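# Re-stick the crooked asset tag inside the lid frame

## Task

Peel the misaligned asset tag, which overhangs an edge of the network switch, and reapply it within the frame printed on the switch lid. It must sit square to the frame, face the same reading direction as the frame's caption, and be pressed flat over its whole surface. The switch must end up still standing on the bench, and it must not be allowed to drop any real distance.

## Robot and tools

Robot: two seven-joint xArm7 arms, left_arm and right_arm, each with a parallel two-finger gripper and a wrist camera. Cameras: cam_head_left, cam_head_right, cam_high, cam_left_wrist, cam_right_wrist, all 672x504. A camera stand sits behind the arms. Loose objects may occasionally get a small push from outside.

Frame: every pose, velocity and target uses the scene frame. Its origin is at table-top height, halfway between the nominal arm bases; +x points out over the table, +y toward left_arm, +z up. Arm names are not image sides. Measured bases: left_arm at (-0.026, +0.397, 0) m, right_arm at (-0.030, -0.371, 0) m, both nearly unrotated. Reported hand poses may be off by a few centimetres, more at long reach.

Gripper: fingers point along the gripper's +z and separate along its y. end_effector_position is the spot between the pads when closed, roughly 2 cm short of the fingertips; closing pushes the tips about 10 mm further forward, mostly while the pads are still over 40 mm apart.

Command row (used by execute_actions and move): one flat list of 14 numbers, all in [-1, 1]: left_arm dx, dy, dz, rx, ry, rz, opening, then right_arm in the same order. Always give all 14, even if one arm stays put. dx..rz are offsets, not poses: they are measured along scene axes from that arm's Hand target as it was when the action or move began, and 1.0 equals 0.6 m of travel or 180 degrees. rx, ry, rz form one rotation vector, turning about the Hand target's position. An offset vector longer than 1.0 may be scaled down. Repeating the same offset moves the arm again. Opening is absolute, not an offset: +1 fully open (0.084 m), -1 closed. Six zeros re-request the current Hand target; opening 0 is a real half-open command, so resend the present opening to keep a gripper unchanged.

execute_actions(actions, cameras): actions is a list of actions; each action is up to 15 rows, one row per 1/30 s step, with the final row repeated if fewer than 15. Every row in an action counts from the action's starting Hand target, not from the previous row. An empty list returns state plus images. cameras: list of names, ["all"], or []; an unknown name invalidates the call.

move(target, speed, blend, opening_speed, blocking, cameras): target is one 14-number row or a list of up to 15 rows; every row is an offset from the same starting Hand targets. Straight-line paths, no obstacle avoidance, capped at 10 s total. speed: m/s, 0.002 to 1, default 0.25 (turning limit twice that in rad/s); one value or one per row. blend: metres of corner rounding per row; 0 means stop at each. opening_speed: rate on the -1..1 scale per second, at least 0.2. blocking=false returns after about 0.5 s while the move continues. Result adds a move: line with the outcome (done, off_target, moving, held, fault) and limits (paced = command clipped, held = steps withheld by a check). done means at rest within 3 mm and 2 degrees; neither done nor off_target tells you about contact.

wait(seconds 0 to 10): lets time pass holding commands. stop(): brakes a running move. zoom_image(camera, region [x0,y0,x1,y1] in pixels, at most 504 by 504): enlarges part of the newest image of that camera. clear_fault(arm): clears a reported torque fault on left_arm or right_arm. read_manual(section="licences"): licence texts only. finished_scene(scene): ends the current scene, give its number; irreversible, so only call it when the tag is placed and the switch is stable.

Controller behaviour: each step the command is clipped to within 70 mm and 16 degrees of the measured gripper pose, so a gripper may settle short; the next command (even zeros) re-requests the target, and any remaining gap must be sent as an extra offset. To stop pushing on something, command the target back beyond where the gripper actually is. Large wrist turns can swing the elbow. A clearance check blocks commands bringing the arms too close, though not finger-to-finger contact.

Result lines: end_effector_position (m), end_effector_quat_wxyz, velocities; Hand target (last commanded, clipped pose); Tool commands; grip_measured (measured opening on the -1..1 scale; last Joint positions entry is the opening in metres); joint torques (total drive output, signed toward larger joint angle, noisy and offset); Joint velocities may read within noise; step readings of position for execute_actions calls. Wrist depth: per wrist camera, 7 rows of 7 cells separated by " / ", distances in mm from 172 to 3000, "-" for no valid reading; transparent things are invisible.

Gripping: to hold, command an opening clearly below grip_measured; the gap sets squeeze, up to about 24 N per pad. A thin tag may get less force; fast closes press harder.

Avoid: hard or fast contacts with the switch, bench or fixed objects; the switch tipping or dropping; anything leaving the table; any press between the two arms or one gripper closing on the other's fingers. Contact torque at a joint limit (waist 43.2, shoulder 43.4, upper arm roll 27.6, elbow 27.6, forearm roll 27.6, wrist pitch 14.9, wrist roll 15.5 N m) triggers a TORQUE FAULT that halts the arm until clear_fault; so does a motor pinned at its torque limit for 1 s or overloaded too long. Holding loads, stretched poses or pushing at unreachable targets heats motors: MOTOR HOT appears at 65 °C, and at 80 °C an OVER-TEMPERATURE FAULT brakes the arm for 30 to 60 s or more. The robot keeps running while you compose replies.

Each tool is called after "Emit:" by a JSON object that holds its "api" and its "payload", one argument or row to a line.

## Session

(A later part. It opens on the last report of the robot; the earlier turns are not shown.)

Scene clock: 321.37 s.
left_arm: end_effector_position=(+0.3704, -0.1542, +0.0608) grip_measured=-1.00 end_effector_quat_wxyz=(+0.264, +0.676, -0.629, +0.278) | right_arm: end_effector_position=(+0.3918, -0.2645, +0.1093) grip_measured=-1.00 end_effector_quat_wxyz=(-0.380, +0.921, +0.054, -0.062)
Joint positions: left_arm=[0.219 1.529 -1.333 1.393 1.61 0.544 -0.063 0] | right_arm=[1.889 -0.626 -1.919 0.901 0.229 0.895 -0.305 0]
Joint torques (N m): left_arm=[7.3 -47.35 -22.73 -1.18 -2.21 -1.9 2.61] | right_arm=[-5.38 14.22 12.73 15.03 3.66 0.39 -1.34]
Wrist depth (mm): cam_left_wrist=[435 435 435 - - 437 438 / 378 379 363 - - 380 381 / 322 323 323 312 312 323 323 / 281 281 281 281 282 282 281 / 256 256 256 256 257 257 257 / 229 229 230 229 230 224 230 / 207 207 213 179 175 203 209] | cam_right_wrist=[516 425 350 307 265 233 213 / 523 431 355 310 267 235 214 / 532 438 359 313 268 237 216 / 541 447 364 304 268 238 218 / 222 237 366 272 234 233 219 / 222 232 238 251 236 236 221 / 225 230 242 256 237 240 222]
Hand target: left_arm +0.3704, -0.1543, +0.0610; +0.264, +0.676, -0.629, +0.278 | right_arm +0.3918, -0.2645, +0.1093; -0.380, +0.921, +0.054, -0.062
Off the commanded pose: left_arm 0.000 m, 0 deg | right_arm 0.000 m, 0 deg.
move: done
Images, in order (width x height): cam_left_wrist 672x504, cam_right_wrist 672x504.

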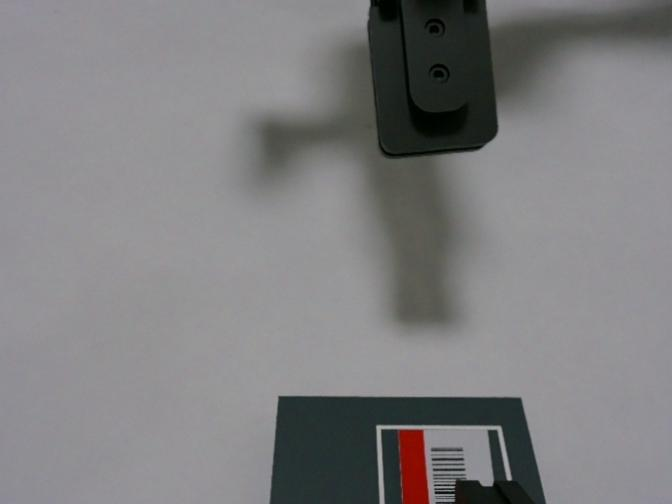

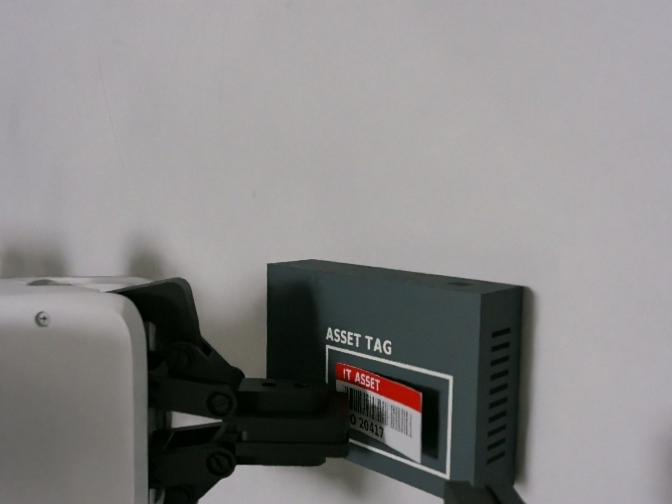

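Emit:
{"api": "move", "payload": {
  "target": [
    [0,0.03,0.05,0,0,0,-1,0,0,0,0,0,0,-1],
    [-0.0482,0.3235,0.085,0,0,0,-1,0,0,0.06,0,0,0,-1]
  ],
  "speed": [0.06,0.2],
  "blend": [0.01,0],
  "cameras": ["cam_left_wrist"]
}}

Emit:
{"api": "zoom_image", "payload": {
  "camera": "cam_left_wrist",
  "region": [260, 110, 440, 290]
}}

Scene clock: 324.43 s.
left_arm: end_effector_position=(+0.3415, +0.0398, +0.1120) grip_measured=-1.00 end_effector_quat_wxyz=(+0.264, +0.676, -0.629, +0.278) | right_arm: end_effector_position=(+0.3918, -0.2645, +0.1453) grip_measured=-1.00 end_effector_quat_wxyz=(-0.380, +0.921, +0.054, -0.062)
Joint positions: left_arm=[0.913 1.42 -1.435 0.794 1.464 0.586 0.119 0] | right_arm=[1.806 -0.564 -1.82 0.921 0.272 0.976 -0.285 0]
Joint torques (N m): left_arm=[6.56 -16.92 -20.87 -1.25 -2.54 -1.94 2.46] | right_arm=[-5.33 12.71 12.11 16.58 3.86 0.41 1.44]
Wrist depth (mm): cam_left_wrist=[549 548 553 553 555 555 558 / 476 480 479 479 481 482 482 / 408 407 408 347 395 411 397 / 355 354 355 312 346 357 358 / 323 323 315 306 307 326 326 / 289 289 289 290 291 291 291 / 262 262 263 263 262 263 264] | cam_right_wrist=[603 499 410 347 310 273 249 / 613 508 413 351 313 275 251 / 624 512 417 355 315 277 253 / 636 523 424 356 308 274 255 / 601 526 427 314 279 255 257 / 617 537 434 318 281 256 258 / 671 543 439 368 318 267 260]
Hand target: left_arm +0.3415, +0.0398, +0.1120; +0.264, +0.676, -0.629, +0.278 | right_arm +0.3918, -0.2645, +0.1453; -0.380, +0.921, +0.054, -0.062
Off the commanded pose: left_arm 0.000 m, 0 deg | right_arm 0.000 m, 0 deg.
move: done
Images, in order (width x height): cam_left_wrist 672x504.

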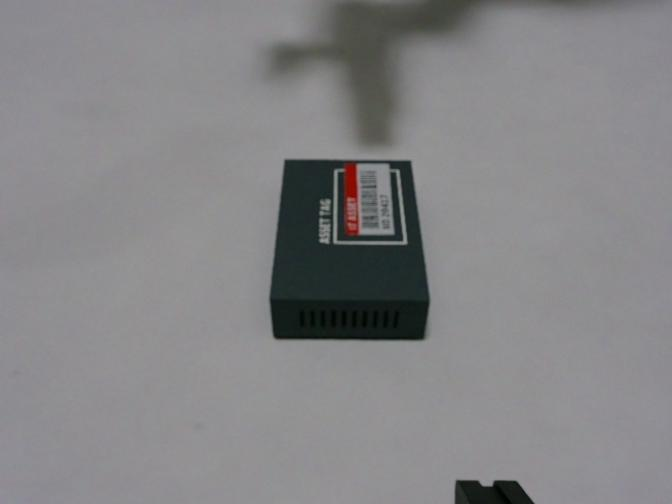

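Scaled by 2.800 from the camera's 672x504 image, which has a finer 960x720 frame.

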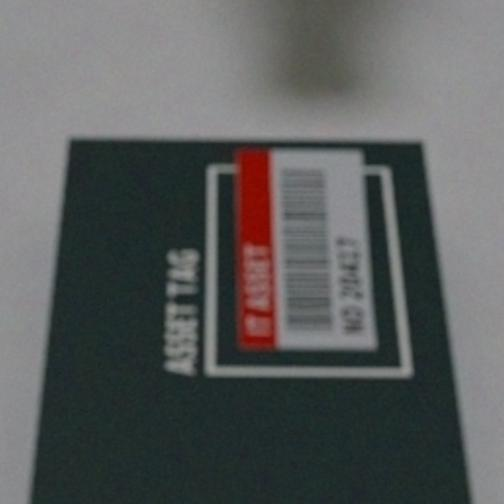

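Emit:
{"api": "move", "payload": {
  "target": [0,0,0,0,0,0,-1,-0.1388,0.1,-0.0055,-0.2474,-0.0485,-0.0160,-1],
  "speed": 0.4,
  "cameras": ["cam_right_wrist"]
}}

Emit:
{"api": "zoom_image", "payload": {
  "camera": "cam_right_wrist",
  "region": [200, 100, 500, 400]
}}

Scene clock: 328.07 s.
left_arm: end_effector_position=(+0.3415, +0.0398, +0.1120) grip_measured=-1.00 end_effector_quat_wxyz=(+0.264, +0.676, -0.629, +0.278) | right_arm: end_effector_position=(+0.3085, -0.2045, +0.1420) grip_measured=-1.00 end_effector_quat_wxyz=(+0.001, +0.999, +0.032, +0.000)
Joint positions: left_arm=[0.913 1.42 -1.435 0.794 1.463 0.586 0.12 0] | right_arm=[1.322 -0.297 -0.86 0.652 -0.297 0.872 0.624 0]
Joint torques (N m): left_arm=[7.04 -13.03 -20.9 -1.15 -2.24 -2 2.51] | right_arm=[-5.22 -8.41 6.28 14.37 -2.92 -2.77 1.48]
Wrist depth (mm): cam_left_wrist=[548 549 554 552 556 530 557 / 478 479 480 480 482 481 482 / 408 407 408 346 395 411 397 / 354 355 355 312 344 357 357 / 324 323 315 305 307 325 326 / 289 289 290 290 291 291 291 / 262 262 262 263 263 264 263] | cam_right_wrist=[269 270 270 271 271 272 272 / 269 270 240 240 271 272 272 / 270 270 239 240 271 272 271 / 270 270 239 239 271 272 272 / 270 270 271 271 271 272 272 / 270 270 271 271 272 271 272 / 270 270 270 271 272 272 272]
Hand target: left_arm +0.3415, +0.0398, +0.1120; +0.264, +0.676, -0.629, +0.278 | right_arm +0.3085, -0.2045, +0.1420; +0.001, +0.999, +0.032, +0.000
Off the commanded pose: left_arm 0.000 m, 0 deg | right_arm 0.000 m, 0 deg.
move: done
Images, in order (width x height): cam_right_wrist 672x504.

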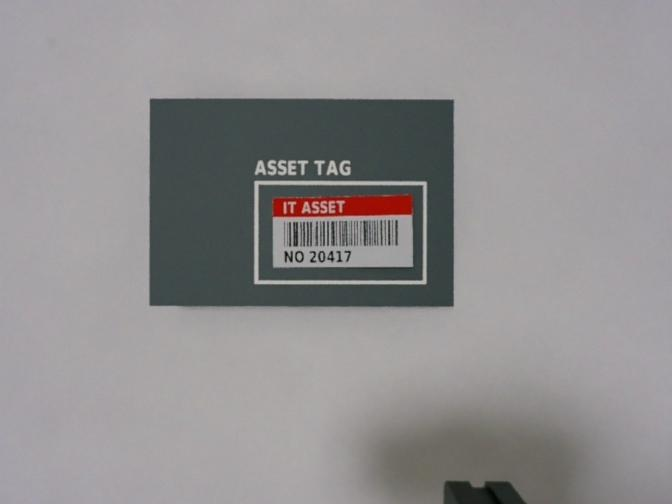

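Scaled by 1.680 from the camera's 672x504 image, which has a finer 960x720 frame.

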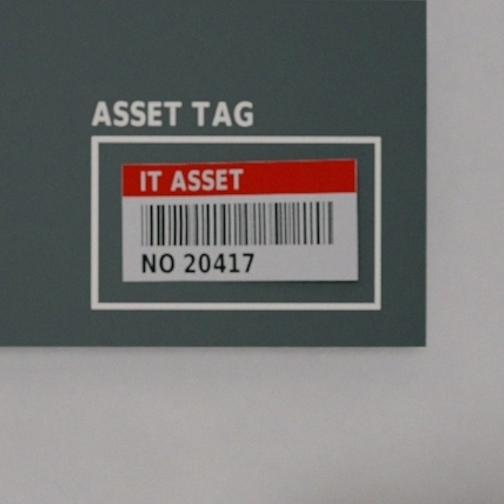

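Emit:
{"api": "move", "payload": {
  "target": [
    [0,0.2,0.1,0,0,0,-1,0.1153,0.0892,-0.1,0,0,0,-1],
    [0,0.2,0.1,0,0,0,-1,0.1153,0.0892,-0.1417,0,0,0,-1],
    [0,0.2,0.1,0,0,0,-1,0.1153,0.0892,-0.1528,0,0,0,-1]
  ],
  "speed": [0.12,0.06,0.012]
}}

Scene clock: 332.63 s.
left_arm: end_effector_position=(+0.3415, +0.1598, +0.1720) grip_measured=-1.00 end_effector_quat_wxyz=(+0.264, +0.676, -0.629, +0.278) | right_arm: end_effector_position=(+0.3777, -0.1509, +0.0506) grip_measured=-1.00 end_effector_quat_wxyz=(+0.000, +0.999, +0.032, +0.000)
Joint positions: left_arm=[1.361 1.471 -1.663 0.624 1.111 0.814 0.461 0] | right_arm=[1.284 0.376 -0.801 0.894 0.435 0.672 0.117 0]
Joint torques (N m): left_arm=[6.88 -8.27 -19.42 -0.1 -2.58 -1.68 2.68] | right_arm=[-6.06 7.86 4.97 5.59 4.62 -5.9 -1.26]
Wrist depth (mm): cam_left_wrist=[686 689 687 325 660 695 695 / 596 595 597 550 553 604 606 / 506 507 507 442 493 512 513 / 441 442 444 428 446 446 446 / 391 401 403 405 405 405 394 / 360 360 360 361 361 362 362 / 325 326 327 326 327 328 328] | cam_right_wrist=[180 180 181 181 181 181 181 / 180 180 180 181 181 181 182 / 180 180 180 181 181 181 182 / 180 180 181 181 181 182 182 / 180 180 180 181 181 181 182 / 180 180 - - - - - / 180 180 - - - - -]
Hand target: left_arm +0.3415, +0.1598, +0.1720; +0.264, +0.676, -0.629, +0.278 | right_arm +0.3777, -0.1510, +0.0503; +0.001, +0.999, +0.032, +0.000
Off the commanded pose: left_arm 0.000 m, 0 deg | right_arm 0.000 m, 0 deg.
move: done

Emit:
{"api": "move", "payload": {
  "target": [
    [0,0,0,0,0,0,-1,0,0,0.01,0,0,0,-1],
    [0,0,0,0,0,0,-1,0.0011,-0.0166,0.01,0,0,0,-1],
    [0,0,0,0,0,0,-1,0.0011,-0.0166,0,0,0,0,-1],
    [0,0,0,0,0,0,-1,0.0011,-0.0166,0.01,0,0,0,-1],
    [0,0,0,0,0,0,-1,0.0022,-0.0332,0.01,0,0,0,-1],
    [0,0,0,0,0,0,-1,0.0022,-0.0332,0,0,0,0,-1],
    [0,0,0,0,0,0,-1,0.0022,-0.0332,0.01,0,0,0,-1],
    [0,0,0,0,0,0,-1,0.0033,-0.0498,0.01,0,0,0,-1],
    [0,0,0,0,0,0,-1,0.0033,-0.0498,0,0,0,0,-1],
    [0,0,0,0,0,0,-1,0.0033,-0.0498,0.01,0,0,0,-1]
  ],
  "speed": [0.03,0.03,0.015,0.03,0.03,0.015,0.03,0.03,0.015,0.03]
}}

Emit:
{"api": "move", "payload": {
  "target": [
    [0,0,0,0,0,0,-1,0.0011,-0.0166,0,0,0,0,-1],
    [0,0,0,0,0,0,-1,0.0011,-0.0166,-0.01,0,0,0,-1],
    [0,0,0,0,0,0,-1,0.0011,-0.0166,0,0,0,0,-1],
    [0,0,0,0,0,0,-1,0.0013,-0.0216,0,0,0,0,-1],
    [0,0,0,0,0,0,-1,0.0013,-0.0216,-0.01,0,0,0,-1],
    [0,0,0,0,0,0,-1,-0.1153,-0.0228,0.15,0,0,0,-1]
  ],
  "speed": [0.03,0.015,0.03,0.03,0.015,0.12],
  "cameras": ["cam_right_wrist"]
}}

Scene clock: 339.50 s.
left_arm: end_effector_position=(+0.3415, +0.1598, +0.1720) grip_measured=-1.00 end_effector_quat_wxyz=(+0.264, +0.676, -0.629, +0.278) | right_arm: end_effector_position=(+0.3796, -0.1809, +0.0562) grip_measured=-1.00 end_effector_quat_wxyz=(+0.001, +0.999, +0.032, +0.000)
Joint positions: left_arm=[1.361 1.471 -1.663 0.624 1.111 0.814 0.461 0] | right_arm=[1.27 0.328 -0.843 0.848 0.398 0.665 0.081 0]
Joint torques (N m): left_arm=[6.6 -8.72 -19.22 1.56 -2.57 -1.61 2.8] | right_arm=[5.62 -15.44 -7.15 17.6 -2.89 -0.66 1.41]
Wrist depth (mm): cam_left_wrist=[683 687 692 355 659 698 694 / 593 595 594 552 575 602 603 / 508 507 508 443 493 513 511 / 441 442 443 431 443 446 446 / 391 403 402 405 404 405 395 / 359 359 360 361 362 362 363 / 325 325 326 327 327 328 328] | cam_right_wrist=[184 185 185 185 186 186 186 / 185 185 185 186 186 186 186 / 185 185 185 185 186 186 186 / 184 185 185 186 186 186 186 / 185 185 185 185 186 186 186 / 185 - - - - - 187 / 185 - - - - - 186]
Hand target: left_arm +0.3415, +0.1598, +0.1720; +0.264, +0.676, -0.629, +0.278 | right_arm +0.3796, -0.1809, +0.0563; +0.001, +0.999, +0.032, +0.000
Off the commanded pose: left_arm 0.000 m, 0 deg | right_arm 0.000 m, 0 deg.
move: done

Scene clock: 343.77 s.
left_arm: end_effector_position=(+0.3415, +0.1598, +0.1720) grip_measured=-1.00 end_effector_quat_wxyz=(+0.264, +0.676, -0.629, +0.278) | right_arm: end_effector_position=(+0.3105, -0.1946, +0.1463) grip_measured=-1.00 end_effector_quat_wxyz=(+0.001, +0.999, +0.032, +0.000)
Joint positions: left_arm=[1.361 1.471 -1.663 0.624 1.111 0.814 0.461 0] | right_arm=[1.362 -0.283 -0.875 0.679 -0.283 0.883 0.636 0]
Joint torques (N m): left_arm=[7.03 -8.92 -19.3 1.47 -2.33 -1.86 2.57] | right_arm=[-5.19 -8.27 6.03 14.38 -3.04 -0.54 1.56]
Wrist depth (mm): cam_left_wrist=[685 686 690 691 657 659 698 / 594 598 599 596 600 602 604 / 505 507 508 444 491 512 514 / 442 442 442 429 445 445 448 / 390 403 403 403 405 404 395 / 360 359 360 360 362 363 363 / 325 326 326 326 327 327 327] | cam_right_wrist=[274 274 274 275 275 276 276 / 273 274 274 274 276 276 276 / 273 274 243 244 244 276 276 / 274 274 244 244 245 276 276 / 274 275 275 275 276 276 277 / 274 274 275 276 276 276 277 / 274 275 275 275 276 276 277]
Hand target: left_arm +0.3415, +0.1598, +0.1720; +0.264, +0.676, -0.629, +0.278 | right_arm +0.3105, -0.1946, +0.1463; +0.001, +0.999, +0.032, +0.000
Off the commanded pose: left_arm 0.000 m, 0 deg | right_arm 0.000 m, 0 deg.
move: done
Images, in order (width x height): cam_right_wrist 672x504.

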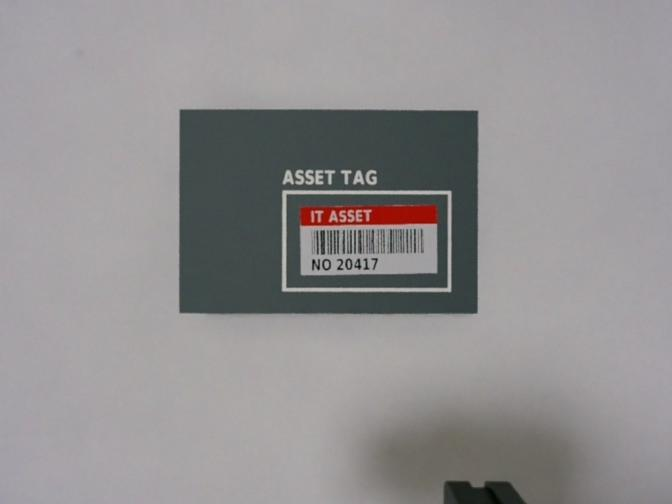

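Emit:
{"api": "move", "payload": {
  "target": [
    [0,0,0,0,0,0,-1,0.1165,0.0643,-0.15,0,0,0,-1],
    [0,0,0,0,0,0,-1,0.1165,0.0643,-0.16,0,0,0,-1],
    [0,0,0,0,0,0,-1,0.1165,0.0643,-0.151,0,0,0,-1],
    [0,0,0,0,0,0,-1,0.1175,0.0477,-0.151,0,0,0,-1],
    [0,0,0,0,0,0,-1,0.1175,0.0477,-0.16,0,0,0,-1],
    [0,0,0,0,0,0,-1,0.1175,0.0477,-0.151,0,0,0,-1],
    [0,0,0,0,0,0,-1,0.1185,0.031,-0.151,0,0,0,-1],
    [0,0,0,0,0,0,-1,0.1185,0.031,-0.16,0,0,0,-1],
    [0,0,0,0,0,0,-1,0.1185,0.031,-0.151,0,0,0,-1]
  ],
  "speed": [0.1,0.015,0.03,0.03,0.015,0.03,0.03,0.015,0.03]
}}

Emit:
{"api": "move", "payload": {
  "target": [
    [0,0,0,0,0,0,-1,0.001,-0.0166,0,0,0,0,-1],
    [0,0,0,0,0,0,-1,0.001,-0.0166,-0.009,0,0,0,-1],
    [0,0,0,0,0,0,-1,0.001,-0.0166,0,0,0,0,-1],
    [0,0,0,0,0,0,-1,0.002,-0.0333,0,0,0,0,-1],
    [0,0,0,0,0,0,-1,0.002,-0.0333,-0.009,0,0,0,-1],
    [0,0,0,0,0,0,-1,-0.1185,-0.031,0.151,0,0,0,-1]
  ],
  "speed": [0.03,0.015,0.03,0.03,0.015,0.12],
  "cameras": ["cam_right_wrist","cam_left_wrist"]
}}

Emit:
{"api": "zoom_image", "payload": {
  "camera": "cam_right_wrist",
  "region": [260, 160, 470, 310]
}}

Scene clock: 351.13 s.
left_arm: end_effector_position=(+0.3415, +0.1598, +0.1720) grip_measured=-1.00 end_effector_quat_wxyz=(+0.264, +0.676, -0.629, +0.278) | right_arm: end_effector_position=(+0.3816, -0.1760, +0.0556) grip_measured=-1.00 end_effector_quat_wxyz=(+0.001, +0.999, +0.032, +0.000)
Joint positions: left_arm=[1.361 1.471 -1.663 0.624 1.111 0.814 0.461 0] | right_arm=[1.289 0.351 -0.856 0.865 0.426 0.675 0.07 0]
Joint torques (N m): left_arm=[7.02 -8.95 -19.3 1.5 -1.98 -1.82 2.61] | right_arm=[5.78 -15.3 -7.5 17.5 -3.04 -0.55 1.48]
Wrist depth (mm): cam_left_wrist=[683 687 688 349 659 694 694 / 592 596 597 548 575 600 602 / 506 506 508 444 493 512 512 / 442 441 442 430 445 446 447 / 391 403 403 404 403 405 395 / 361 360 360 361 361 362 362 / 325 325 326 327 327 328 327] | cam_right_wrist=[184 184 185 185 185 185 185 / 184 184 184 185 185 185 186 / 184 184 185 185 185 185 186 / 184 184 185 185 185 186 186 / 184 184 185 185 185 185 186 / 184 - - - - - 186 / 184 - - - - - 186]
Hand target: left_arm +0.3415, +0.1598, +0.1720; +0.264, +0.676, -0.629, +0.278 | right_arm +0.3816, -0.1760, +0.0557; +0.001, +0.999, +0.032, +0.000
Off the commanded pose: left_arm 0.000 m, 0 deg | right_arm 0.000 m, 0 deg.
move: done

Scene clock: 355.50 s.
left_arm: end_effector_position=(+0.3415, +0.1598, +0.1720) grip_measured=-1.00 end_effector_quat_wxyz=(+0.264, +0.676, -0.629, +0.278) | right_arm: end_effector_position=(+0.3105, -0.1946, +0.1463) grip_measured=-1.00 end_effector_quat_wxyz=(+0.001, +0.999, +0.032, +0.000)
Joint positions: left_arm=[1.361 1.471 -1.663 0.624 1.111 0.814 0.461 0] | right_arm=[1.387 -0.292 -0.9 0.679 -0.297 0.886 0.646 0]
Joint torques (N m): left_arm=[6.92 -8.92 -19.19 1.67 -2.01 -1.72 2.69] | right_arm=[-5.39 -7.77 6.09 14.32 -2.84 -0.63 1.39]
Wrist depth (mm): cam_left_wrist=[686 685 689 691 660 662 695 / 594 593 598 601 599 601 604 / 505 507 508 443 491 513 512 / 440 442 443 429 445 446 447 / 392 403 402 403 404 405 394 / 358 360 360 361 361 361 363 / 325 326 326 327 327 327 328] | cam_right_wrist=[274 274 274 275 275 276 277 / 274 274 274 275 276 276 276 / 273 274 243 244 244 276 276 / 274 274 244 244 245 276 277 / 274 274 275 275 276 276 277 / 274 274 275 275 277 277 277 / 274 274 275 275 276 276 277]
Hand target: left_arm +0.3415, +0.1598, +0.1720; +0.264, +0.676, -0.629, +0.278 | right_arm +0.3105, -0.1946, +0.1463; +0.001, +0.999, +0.032, +0.000
Off the commanded pose: left_arm 0.000 m, 0 deg | right_arm 0.000 m, 0 deg.
move: done
Images, in order (width x height): cam_left_wrist 672x504, cam_right_wrist 672x504.

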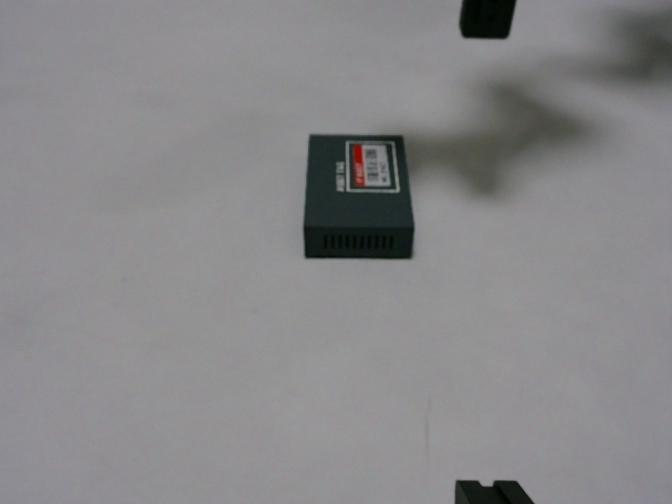

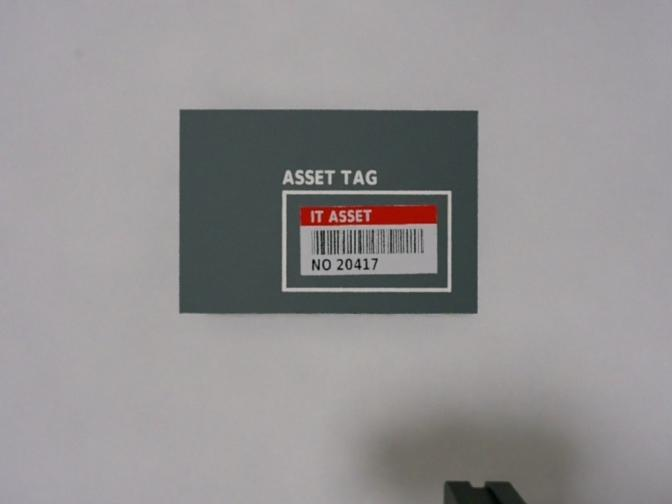

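Scaled by 2.400 from the camera's 672x504 image, which has a finer 960x720 frame.

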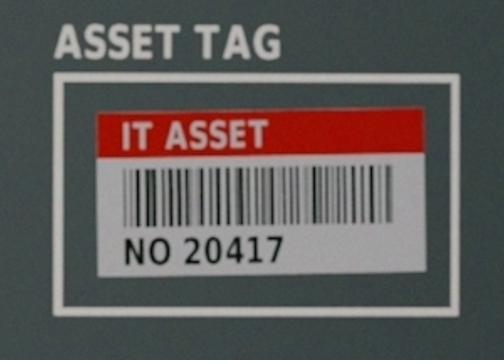

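Emit:
{"api": "finished_scene", "payload": {
  "scene": 2
}}

The scene is finished: the task was done.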